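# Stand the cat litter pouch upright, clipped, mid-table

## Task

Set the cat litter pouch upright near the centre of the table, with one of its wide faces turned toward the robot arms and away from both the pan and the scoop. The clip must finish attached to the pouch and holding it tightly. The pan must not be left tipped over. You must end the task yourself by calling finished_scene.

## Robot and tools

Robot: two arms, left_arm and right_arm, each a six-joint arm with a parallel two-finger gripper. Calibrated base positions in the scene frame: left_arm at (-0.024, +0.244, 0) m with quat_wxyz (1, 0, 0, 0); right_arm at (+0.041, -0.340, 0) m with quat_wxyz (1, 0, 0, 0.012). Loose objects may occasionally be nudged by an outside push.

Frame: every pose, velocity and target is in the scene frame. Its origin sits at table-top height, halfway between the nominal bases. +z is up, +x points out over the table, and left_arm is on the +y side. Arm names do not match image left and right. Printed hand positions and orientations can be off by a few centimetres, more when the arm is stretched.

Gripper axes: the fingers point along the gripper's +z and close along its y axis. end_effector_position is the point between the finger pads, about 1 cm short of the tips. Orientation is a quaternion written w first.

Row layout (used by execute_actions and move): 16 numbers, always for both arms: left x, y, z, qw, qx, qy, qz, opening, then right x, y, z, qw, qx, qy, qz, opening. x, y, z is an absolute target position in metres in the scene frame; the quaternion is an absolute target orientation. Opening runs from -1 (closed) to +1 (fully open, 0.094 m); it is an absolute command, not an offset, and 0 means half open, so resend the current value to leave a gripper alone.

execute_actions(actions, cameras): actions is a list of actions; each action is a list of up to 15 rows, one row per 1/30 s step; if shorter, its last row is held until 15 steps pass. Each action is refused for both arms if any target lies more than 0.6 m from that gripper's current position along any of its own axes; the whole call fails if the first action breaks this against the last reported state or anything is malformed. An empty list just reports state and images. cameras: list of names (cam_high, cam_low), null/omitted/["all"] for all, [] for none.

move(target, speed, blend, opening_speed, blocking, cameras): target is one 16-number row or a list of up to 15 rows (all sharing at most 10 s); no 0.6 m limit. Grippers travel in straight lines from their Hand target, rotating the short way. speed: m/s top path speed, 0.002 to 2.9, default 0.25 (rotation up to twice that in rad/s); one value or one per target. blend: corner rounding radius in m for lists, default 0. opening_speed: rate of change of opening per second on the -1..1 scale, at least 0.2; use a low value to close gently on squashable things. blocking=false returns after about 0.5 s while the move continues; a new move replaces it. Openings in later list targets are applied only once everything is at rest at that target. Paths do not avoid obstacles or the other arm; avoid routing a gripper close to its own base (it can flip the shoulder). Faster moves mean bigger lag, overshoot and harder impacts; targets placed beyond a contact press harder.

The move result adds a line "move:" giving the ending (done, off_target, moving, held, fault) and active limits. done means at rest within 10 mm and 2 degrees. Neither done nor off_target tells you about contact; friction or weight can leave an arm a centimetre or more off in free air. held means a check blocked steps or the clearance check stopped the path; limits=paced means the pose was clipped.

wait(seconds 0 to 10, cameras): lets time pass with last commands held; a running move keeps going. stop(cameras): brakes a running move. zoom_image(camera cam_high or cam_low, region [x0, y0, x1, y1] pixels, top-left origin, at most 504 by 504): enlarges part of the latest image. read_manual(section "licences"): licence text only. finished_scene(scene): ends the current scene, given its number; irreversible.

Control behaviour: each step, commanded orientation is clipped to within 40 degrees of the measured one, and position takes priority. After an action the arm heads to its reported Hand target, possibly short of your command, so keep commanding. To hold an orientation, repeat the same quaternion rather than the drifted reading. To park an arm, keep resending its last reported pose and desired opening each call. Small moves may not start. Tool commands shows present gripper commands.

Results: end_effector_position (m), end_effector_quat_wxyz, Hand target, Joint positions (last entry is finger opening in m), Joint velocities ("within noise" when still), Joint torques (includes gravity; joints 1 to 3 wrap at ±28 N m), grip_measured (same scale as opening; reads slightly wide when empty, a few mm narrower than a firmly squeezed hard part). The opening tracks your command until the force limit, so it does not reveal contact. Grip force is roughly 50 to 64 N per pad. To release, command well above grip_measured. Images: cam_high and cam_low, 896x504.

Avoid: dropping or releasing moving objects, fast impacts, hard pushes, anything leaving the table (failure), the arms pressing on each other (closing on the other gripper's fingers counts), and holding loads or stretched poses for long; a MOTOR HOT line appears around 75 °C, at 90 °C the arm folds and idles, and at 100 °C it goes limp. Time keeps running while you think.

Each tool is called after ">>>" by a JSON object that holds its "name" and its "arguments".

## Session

>>> {"name": "execute_actions", "arguments": {"actions": []}}

>>> {"name": "zoom_image", "arguments": {"camera": "cam_high", "region": [330, 150, 630, 330]}}

>>> {"name": "zoom_image", "arguments": {"camera": "cam_low", "region": [430, 150, 670, 300]}}

Scene clock: 0.00 s.
left_arm: end_effector_position=(+0.3753, +0.2803, +0.1187) grip_measured=+1.000 end_effector_quat_wxyz=(+0.608, -0.085, +0.784, +0.097) | right_arm: end_effector_position=(+0.4303, -0.3612, +0.1128) grip_measured=+1.000 end_effector_quat_wxyz=(+0.600, +0.083, +0.792, -0.075)
Joint positions: left_arm=[-0.044 1.55 0.377 0.916 -0.3 -0.028 0.094] | right_arm=[0.05 1.509 0.343 0.881 0.291 0.063 0.094]
Joint velocities: within noise
Joint torques (N m): no reading
Motor temperatures (°C): left_arm=[28 29 32 29 28 30 28] | right_arm=[27 31 31 27 26 27 28]
Heat: left arm: 32 °C; right arm: 31 °C.
Hand target: left_arm +0.3767, +0.2804, +0.1227; +0.611, -0.087, +0.781, +0.096 | right_arm +0.4308, -0.3615, +0.1141; +0.600, +0.083, +0.792, -0.076
Tool commands: left_gripper/opening=+1.0 right_gripper/opening=+1.0

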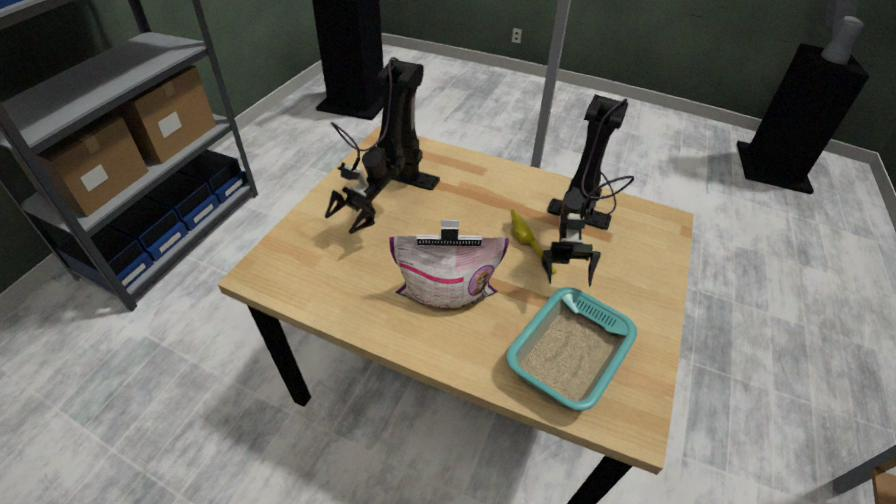

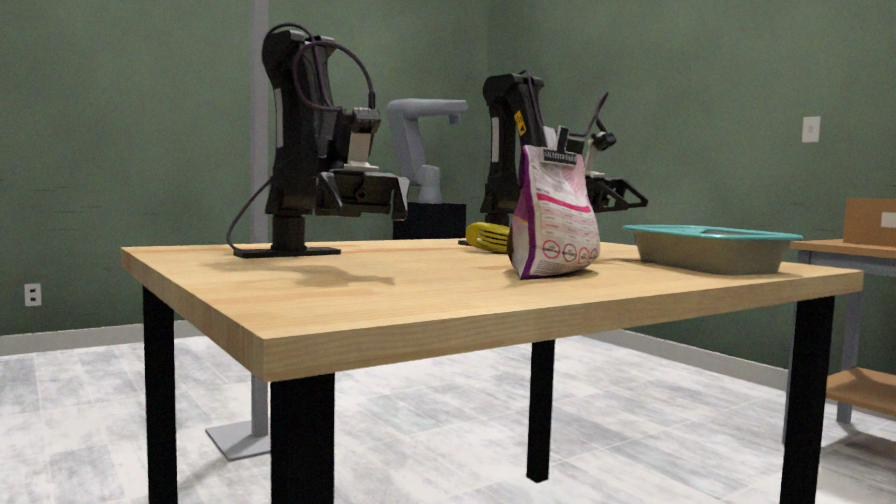

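Scaled by 1.680.

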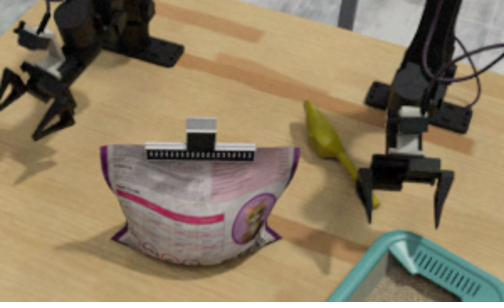

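Scaled by 2.100.

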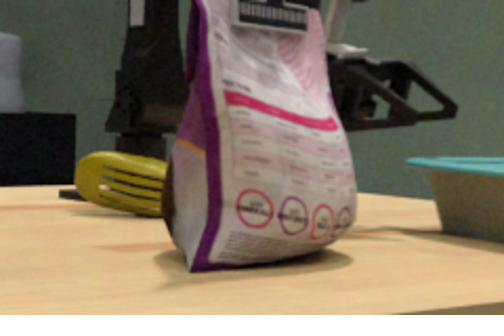

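>>> {"name": "zoom_image", "arguments": {"camera": "cam_high", "region": [385, 210, 515, 310]}}

>>> {"name": "zoom_image", "arguments": {"camera": "cam_low", "region": [500, 110, 610, 290]}}

>>> {"name": "zoom_image", "arguments": {"camera": "cam_high", "region": [500, 200, 570, 280]}}

Scaled by 3.877.

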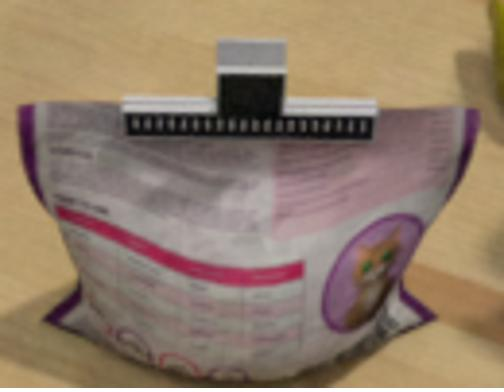

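Scaled by 2.800.

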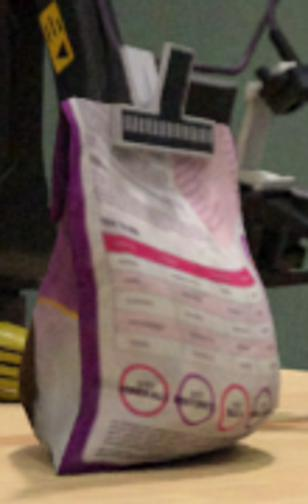

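Scaled by 6.300.

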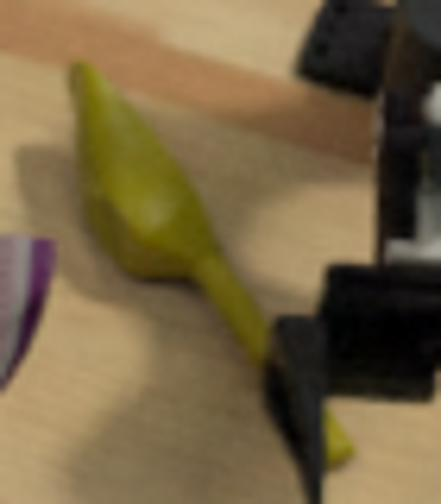

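>>> {"name": "move", "arguments": {"target": [[0.385,0.20,0.25,0.1066,-0.7586,0.6366,-0.0895,0.28,0.46,-0.25,0.24,0.0818,0.5821,0.8011,0.1126,0.28],[0.405,0.087,0.255,0.1066,-0.7586,0.6366,-0.0895,0.28,0.492,-0.124,0.255,0.0818,0.5821,0.8011,0.1126,0.28]], "speed": [0.5,0.4], "blend": [0.05,0]}}

>>> {"name": "zoom_image", "arguments": {"camera": "cam_high", "region": [380, 160, 540, 320]}}

>>> {"name": "zoom_image", "arguments": {"camera": "cam_low", "region": [490, 70, 670, 250]}}

Scene clock: 4.80 s.
left_arm: end_effector_position=(+0.4050, +0.0846, +0.2551) grip_measured=+0.281 end_effector_quat_wxyz=(-0.123, +0.744, -0.639, +0.153) | right_arm: end_effector_position=(+0.4914, -0.1196, +0.2575) grip_measured=+0.282 end_effector_quat_wxyz=(+0.122, +0.567, +0.789, +0.203)
Joint positions: left_arm=[-0.414 2.132 2.494 -1.565 -0.144 -2.109 0.06] | right_arm=[0.438 2.28 2.722 -1.537 0.026 1.702 0.06]
Joint velocities: within noise
Joint torques (N m): left_arm=[0.09 -8.75 7.71 0.87 -0.17 -0.04] | right_arm=[-0.36 -10.06 7.38 0.75 0.11 -0.02]
Motor temperatures (°C): left_arm=[28 30 33 30 28 30 28] | right_arm=[27 32 32 28 26 27 28]
Heat: left arm: 33 °C; right arm: 32 °C.
Hand target: left_arm +0.4047, +0.0872, +0.2546; -0.126, +0.746, -0.638, +0.146 | right_arm +0.4916, -0.1242, +0.2546; +0.124, +0.571, +0.788, +0.192
Off the commanded pose: left_arm 0.002 m, 8 deg | right_arm 0.005 m, 12 deg.
joint sent to its limit (left arm) — joint 4 (wrist pitch), lower limit; joint 6 (wrist roll), lower limit. The joint targets are off in orientation, not in position.
joint sent to its limit (right arm) — joint 4 (wrist pitch), lower limit. The joint targets are off in orientation, not in position.
move: off_target (left_arm, right_arm)

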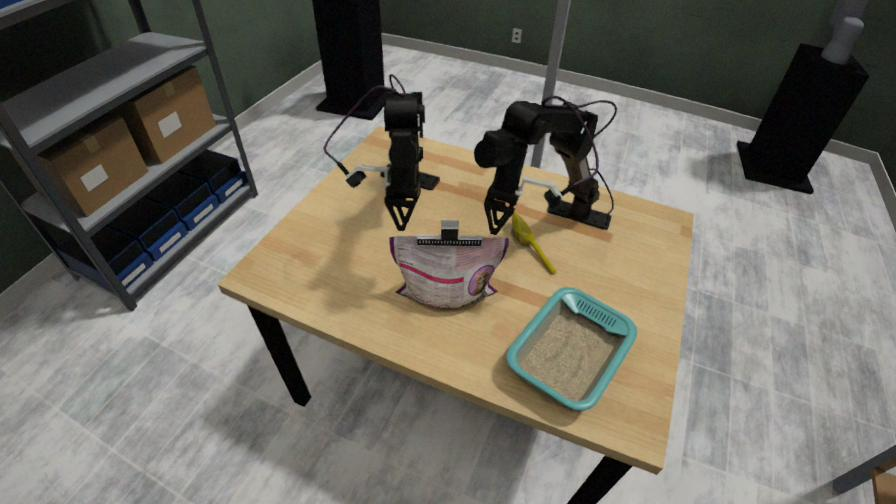

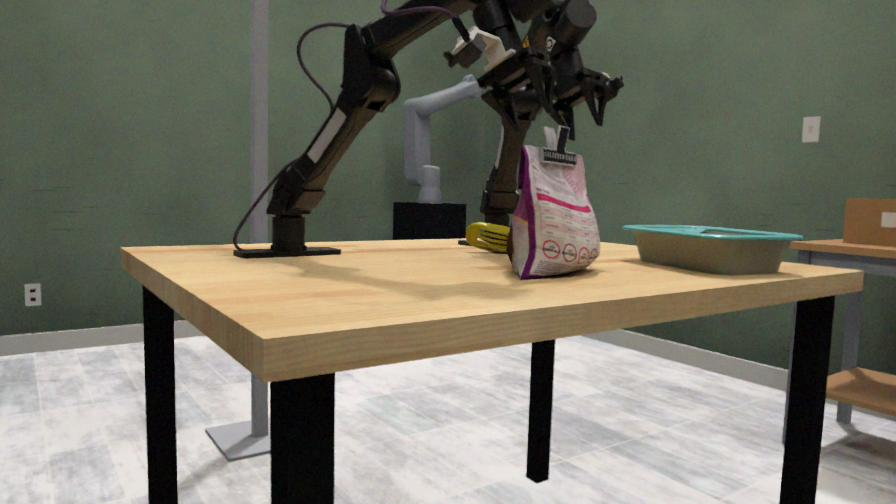

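Scaled by 3.150.

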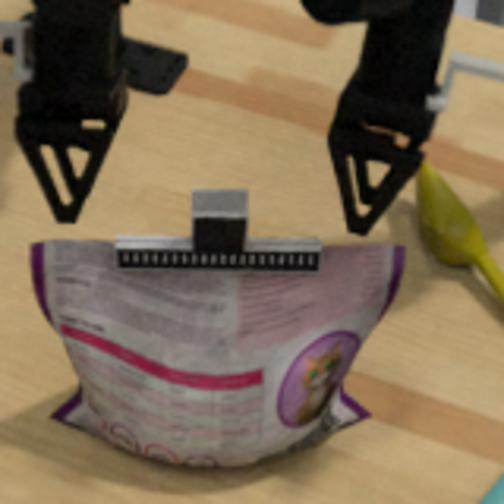

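Scaled by 2.800.

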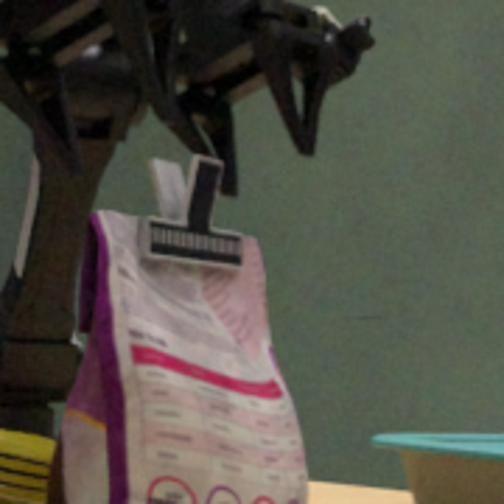

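>>> {"name": "move", "arguments": {"target": [[0.396,0.086,0.235,0.1066,-0.7586,0.6366,-0.0895,0.28,0.484,-0.124,0.235,0.0818,0.5821,0.8011,0.1126,0.28],[0.396,0.086,0.180,0.1066,-0.7586,0.6366,-0.0895,0.28,0.484,-0.124,0.178,0.0818,0.5821,0.8011,0.1126,0.28]], "speed": [0.2,0.15], "blend": [0.005,0]}}

>>> {"name": "zoom_image", "arguments": {"camera": "cam_high", "region": [380, 160, 540, 320]}}

>>> {"name": "zoom_image", "arguments": {"camera": "cam_low", "region": [490, 90, 630, 230]}}

Scene clock: 7.03 s.
left_arm: end_effector_position=(+0.3997, +0.0853, +0.1685) grip_measured=+0.281 end_effector_quat_wxyz=(-0.097, +0.749, -0.651, +0.081) | right_arm: end_effector_position=(+0.4860, -0.1224, +0.1785) grip_measured=+0.282 end_effector_quat_wxyz=(+0.076, +0.582, +0.801, +0.118)
Joint positions: left_arm=[-0.414 2.111 2.131 -1.377 -0.136 -2.11 0.06] | right_arm=[0.438 2.297 2.47 -1.462 0.026 1.714 0.06]
Joint velocities: within noise
Joint torques (N m): left_arm=[-0.17 -12.81 5.33 0.79 -0.21 -0.04] | right_arm=[0.4 -12.63 4.7 0.68 0.13 0.05]
Motor temperatures (°C): left_arm=[28 32 34 30 28 30 28] | right_arm=[27 33 32 28 26 27 28]
Heat: left arm: 34 °C; right arm: 33 °C.
Hand target: left_arm +0.3962, +0.0863, +0.1799; -0.102, +0.748, -0.650, +0.092 | right_arm +0.4840, -0.1239, +0.1780; +0.082, +0.582, +0.801, +0.112
Off the commanded pose: left_arm 0.012 m, 3 deg | right_arm 0.003 m, 1 deg.
joint sent to its limit (left arm) — joint 6 (wrist roll), lower limit. The joint targets still meet the commanded pose.
move: off_target (left_arm)

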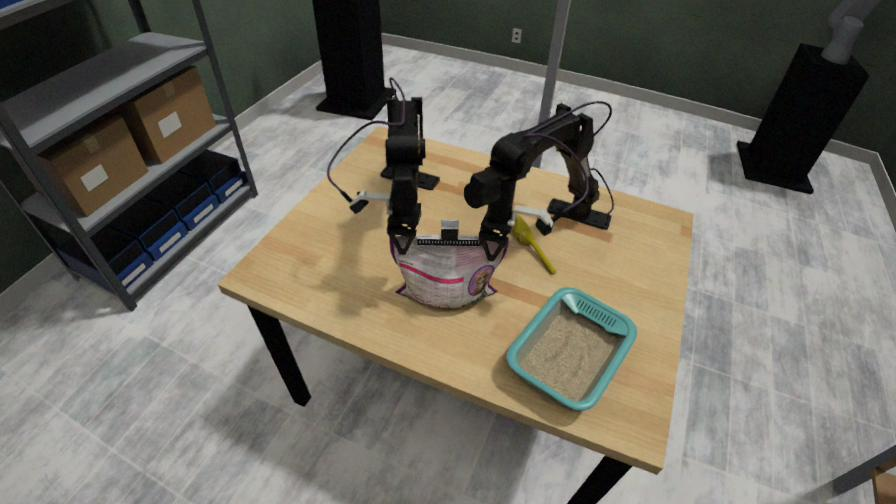

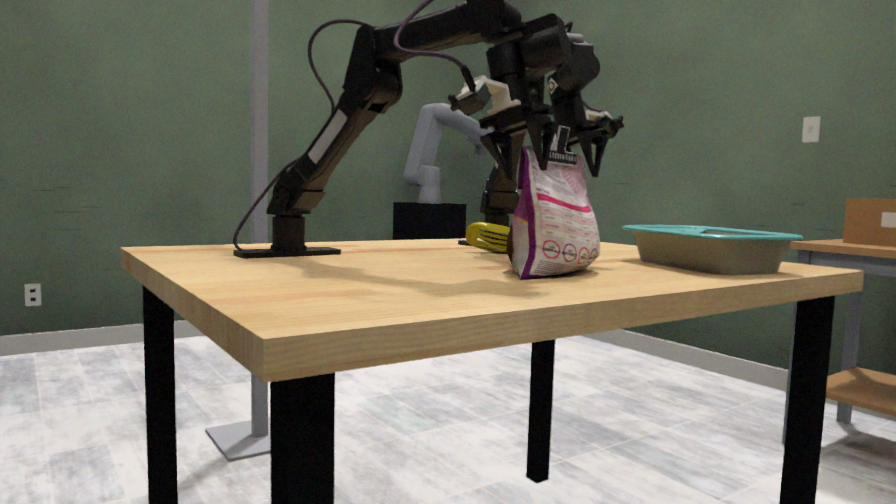

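Scaled by 3.150.

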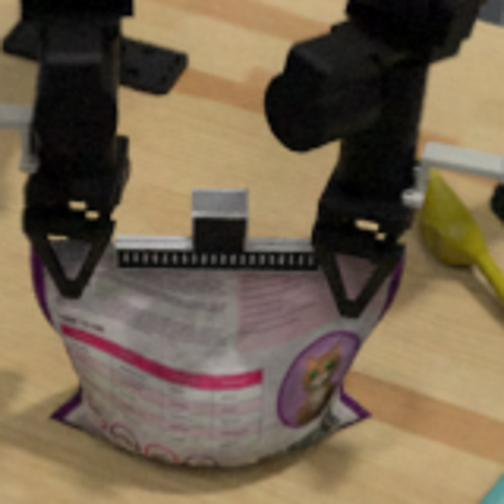

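Scaled by 3.600.

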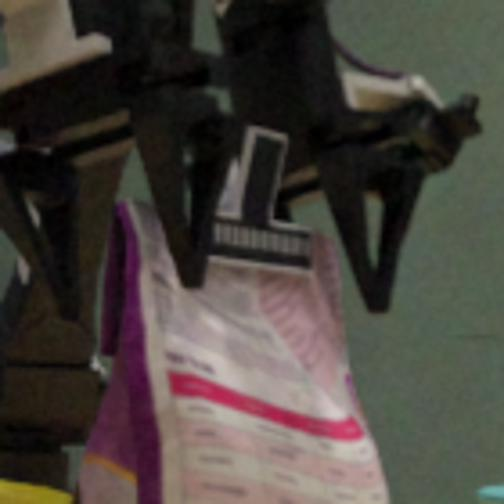

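>>> {"name": "move", "arguments": {"target": [[0.396,0.086,0.180,0.1066,-0.7586,0.6366,-0.0895,-1,0.484,-0.124,0.178,0.0818,0.5821,0.8011,0.1126,-1],[0.394,0.085,0.222,0.1066,-0.7586,0.6366,-0.0895,-1,0.480,-0.124,0.222,0.0818,0.5821,0.8011,0.1126,-1],[0.262,0.073,0.222,0.0862,-0.7018,0.7018,-0.0862,-1,0.262,-0.152,0.222,0.0839,0.6832,0.72,0.0884,-1]], "speed": [0.15,0.1,0.16], "blend": [0,0.02,0]}}

>>> {"name": "zoom_image", "arguments": {"camera": "cam_high", "region": [400, 150, 560, 310]}}

>>> {"name": "zoom_image", "arguments": {"camera": "cam_low", "region": [400, 110, 600, 310]}}

Scene clock: 10.27 s.
left_arm: end_effector_position=(+0.2597, +0.0685, +0.2068) grip_measured=-0.986 end_effector_quat_wxyz=(-0.054, +0.685, -0.723, +0.064) | right_arm: end_effector_position=(+0.2639, -0.1532, +0.2107) grip_measured=-0.976 end_effector_quat_wxyz=(+0.039, +0.632, +0.770, +0.071)
Joint positions: left_arm=[-0.599 1.704 1.752 -1.471 -0.078 -2.11 0.001] | right_arm=[0.702 1.54 1.596 -1.475 0.054 2.096 0.001]
Joint velocities: within noise
Joint torques (N m): left_arm=[-0.02 -10.19 6.34 0.79 -0.4 -0.03] | right_arm=[0.72 -8.64 6.04 0.53 0.03 -0.01]
Motor temperatures (°C): left_arm=[28 34 34 30 28 30 28] | right_arm=[27 35 32 28 26 27 28]
Heat: left arm: 34 °C; right arm: 35 °C.
Hand target: left_arm +0.2619, +0.0734, +0.2218; -0.075, +0.685, -0.719, +0.089 | right_arm +0.2622, -0.1526, +0.2219; +0.043, +0.629, +0.770, +0.096
Off the commanded pose: left_arm 0.016 m, 5 deg | right_arm 0.012 m, 10 deg.
joint sent to its limit (left arm) — joint 6 (wrist roll), lower limit. The joint targets are off in orientation, not in position.
joint sent to its limit (right arm) — joint 6 (wrist roll), upper limit. The joint targets are off in orientation, not in position.
move: off_target (left_arm, right_arm)

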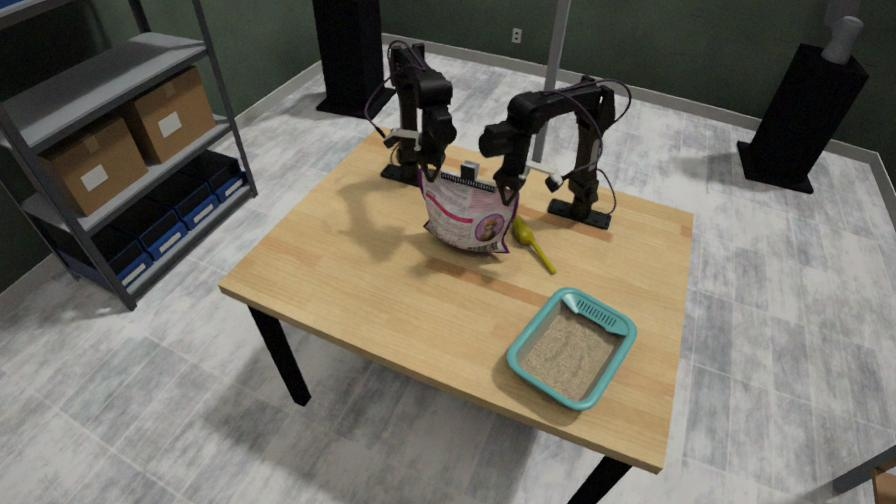

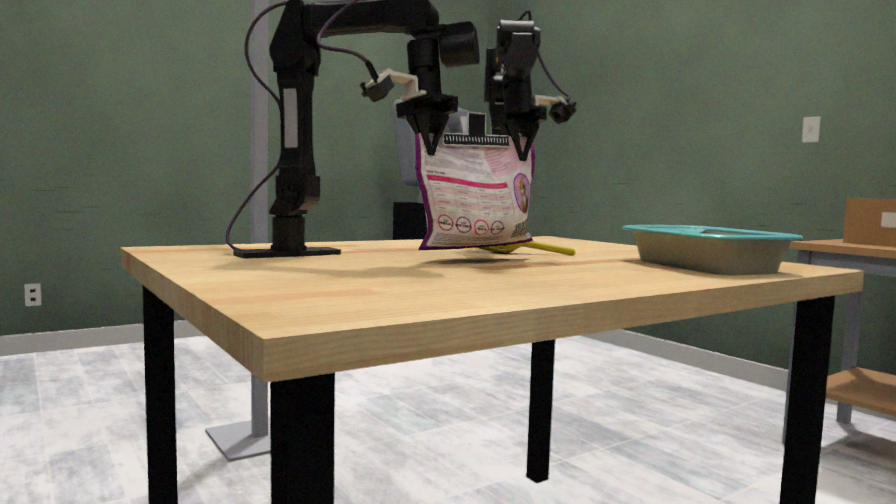

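Scaled by 3.150.

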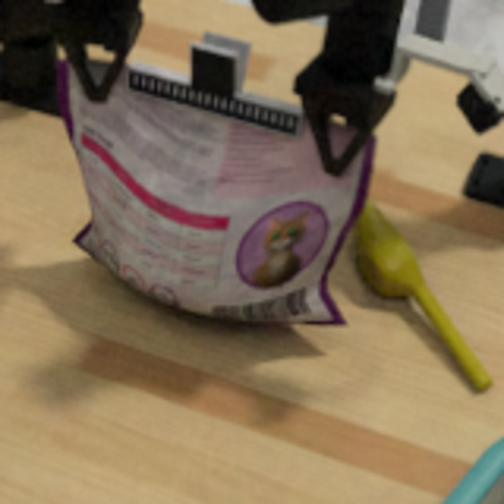

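Scaled by 2.520.

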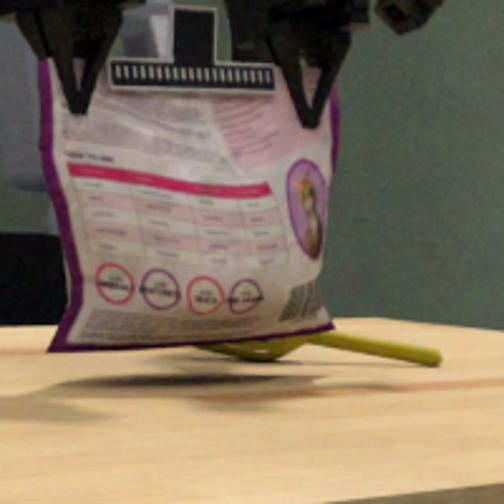

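>>> {"name": "move", "arguments": {"target": [[0.280,0.064,0.190,0.0862,-0.7018,0.7018,-0.0862,-1,0.280,-0.162,0.195,0.0839,0.6832,0.72,0.0884,-1],[0.284,0.064,0.164,0.0862,-0.7018,0.7018,-0.0862,-1,0.284,-0.162,0.170,0.0839,0.6832,0.72,0.0884,-1]], "speed": [0.12,0.07], "blend": [0.01,0]}}

>>> {"name": "zoom_image", "arguments": {"camera": "cam_high", "region": [400, 150, 560, 310]}}

>>> {"name": "zoom_image", "arguments": {"camera": "cam_low", "region": [400, 110, 600, 310]}}

Scene clock: 12.27 s.
left_arm: end_effector_position=(+0.2805, +0.0643, +0.1669) grip_measured=-0.987 end_effector_quat_wxyz=(-0.074, +0.688, -0.717, +0.082) | right_arm: end_effector_position=(+0.2859, -0.1543, +0.1690) grip_measured=-0.976 end_effector_quat_wxyz=(+0.055, +0.646, +0.755, +0.094)
Joint positions: left_arm=[-0.591 1.704 1.581 -1.254 -0.109 -2.11 0.001] | right_arm=[0.665 1.517 1.394 -1.242 0.076 2.096 0.001]
Joint velocities: within noise
Joint torques (N m): left_arm=[0.13 -7.04 5.22 1.08 -0.15 0.02] | right_arm=[-0.92 -7.41 4.86 0.5 0.11 0]
Motor temperatures (°C): left_arm=[28 34 34 30 28 30 28] | right_arm=[27 36 32 28 26 27 28]
Heat: left arm: 34 °C; right arm: 36 °C.
Hand target: left_arm +0.2842, +0.0643, +0.1641; -0.079, +0.689, -0.715, +0.088 | right_arm +0.2843, -0.1622, +0.1698; +0.062, +0.651, +0.751, +0.093
Off the commanded pose: left_arm 0.005 m, 3 deg | right_arm 0.008 m, 7 deg.
joint sent to its limit (left arm) — joint 6 (wrist roll), lower limit. The joint targets still meet the commanded pose.
joint sent to its limit (right arm) — joint 6 (wrist roll), upper limit. The joint targets are off in orientation, not in position.
move: off_target (left_arm, right_arm)

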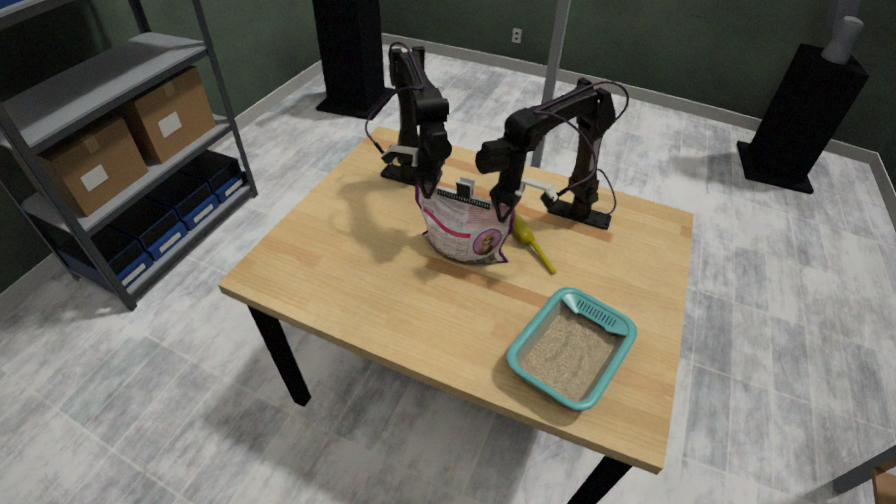

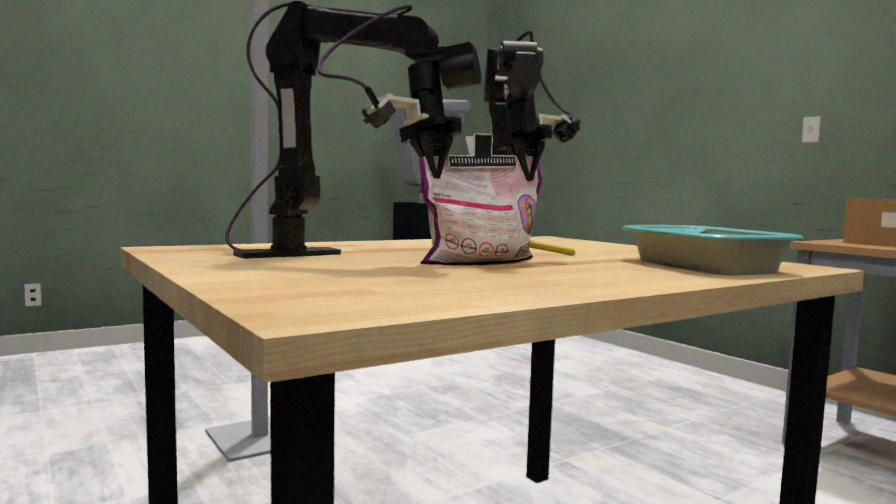

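Scaled by 3.150.

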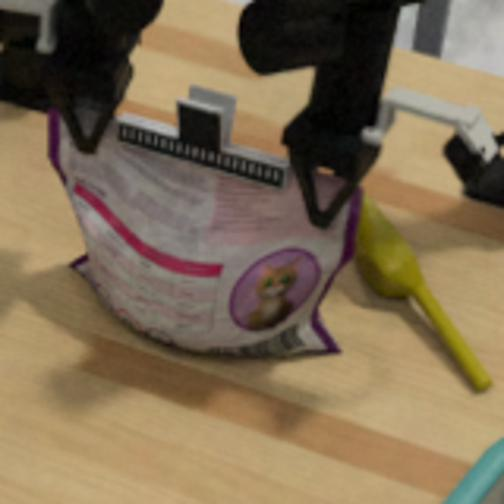

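Scaled by 2.520.

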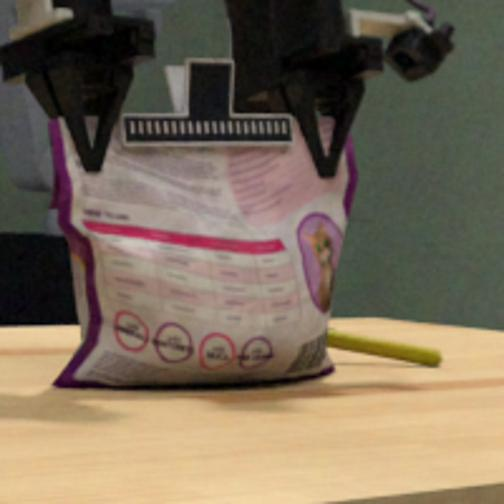

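>>> {"name": "move", "arguments": {"target": [[0.284,0.064,0.164,0.0862,-0.7018,0.7018,-0.0862,-0.2,0.284,-0.157,0.168,0.0839,0.6832,0.72,0.0884,-0.2],[0.272,0.066,0.226,0.0862,-0.7018,0.7018,-0.0862,-0.2,0.272,-0.156,0.228,0.0839,0.6832,0.72,0.0884,-0.2]], "speed": [0.1,0.15]}}

>>> {"name": "zoom_image", "arguments": {"camera": "cam_high", "region": [400, 150, 560, 310]}}

>>> {"name": "zoom_image", "arguments": {"camera": "cam_low", "region": [400, 110, 600, 310]}}

Scene clock: 14.47 s.
left_arm: end_effector_position=(+0.2741, +0.0674, +0.2231) grip_measured=-0.201 end_effector_quat_wxyz=(-0.077, +0.686, -0.717, +0.094) | right_arm: end_effector_position=(+0.2749, -0.1557, +0.2233) grip_measured=-0.202 end_effector_quat_wxyz=(+0.053, +0.640, +0.760, +0.101)
Joint positions: left_arm=[-0.594 1.704 1.805 -1.455 -0.11 -2.11 0.038] | right_arm=[0.681 1.517 1.613 -1.449 0.07 2.096 0.037]
Joint velocities: within noise
Joint torques (N m): left_arm=[-0.5 -5.97 8.2 0.6 -0.1 -0.02] | right_arm=[0.27 -4.98 7.75 0.3 0.04 0.01]
Motor temperatures (°C): left_arm=[28 34 35 30 28 30 28] | right_arm=[27 36 33 28 26 27 28]
Heat: left arm: 35 °C; right arm: 36 °C.
Hand target: left_arm +0.2722, +0.0663, +0.2259; -0.077, +0.685, -0.719, +0.090 | right_arm +0.2724, -0.1564, +0.2279; +0.053, +0.638, +0.762, +0.098
Off the commanded pose: left_arm 0.004 m, 3 deg | right_arm 0.006 m, 8 deg.
joint sent to its limit (left arm) — joint 6 (wrist roll), lower limit. The joint targets are off in orientation, not in position.
joint sent to its limit (right arm) — joint 6 (wrist roll), upper limit. The joint targets are off in orientation, not in position.
move: off_target (left_arm, right_arm)

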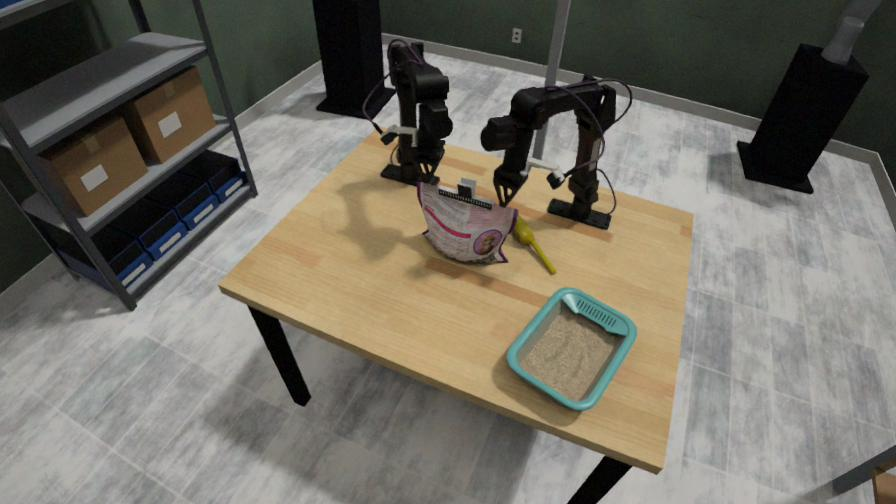

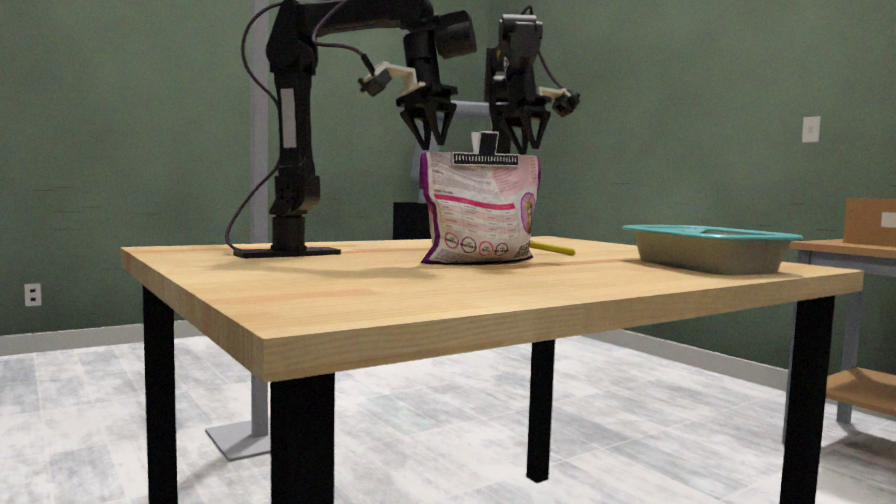

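Scaled by 3.150.

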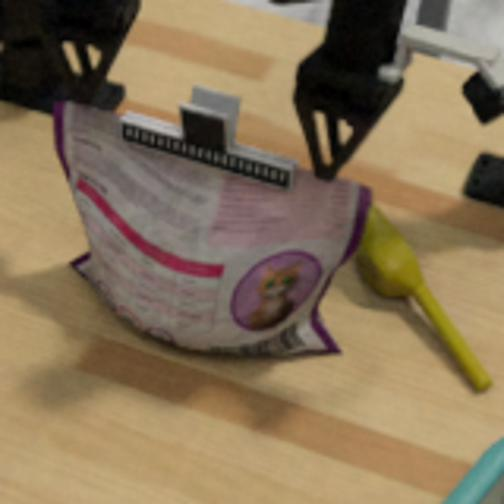

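Scaled by 2.520.

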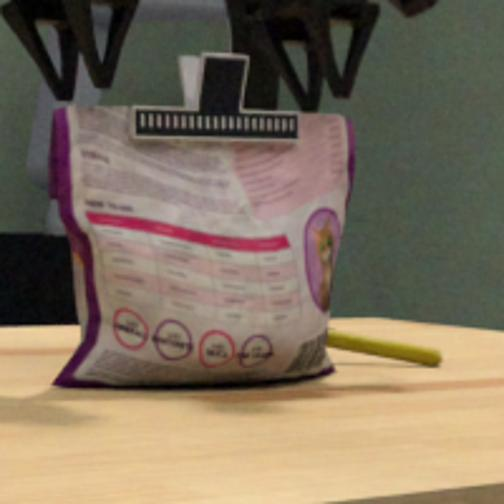

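>>> {"name": "finished_scene", "arguments": {"scene": 3}}

The scene is finished: the task was done.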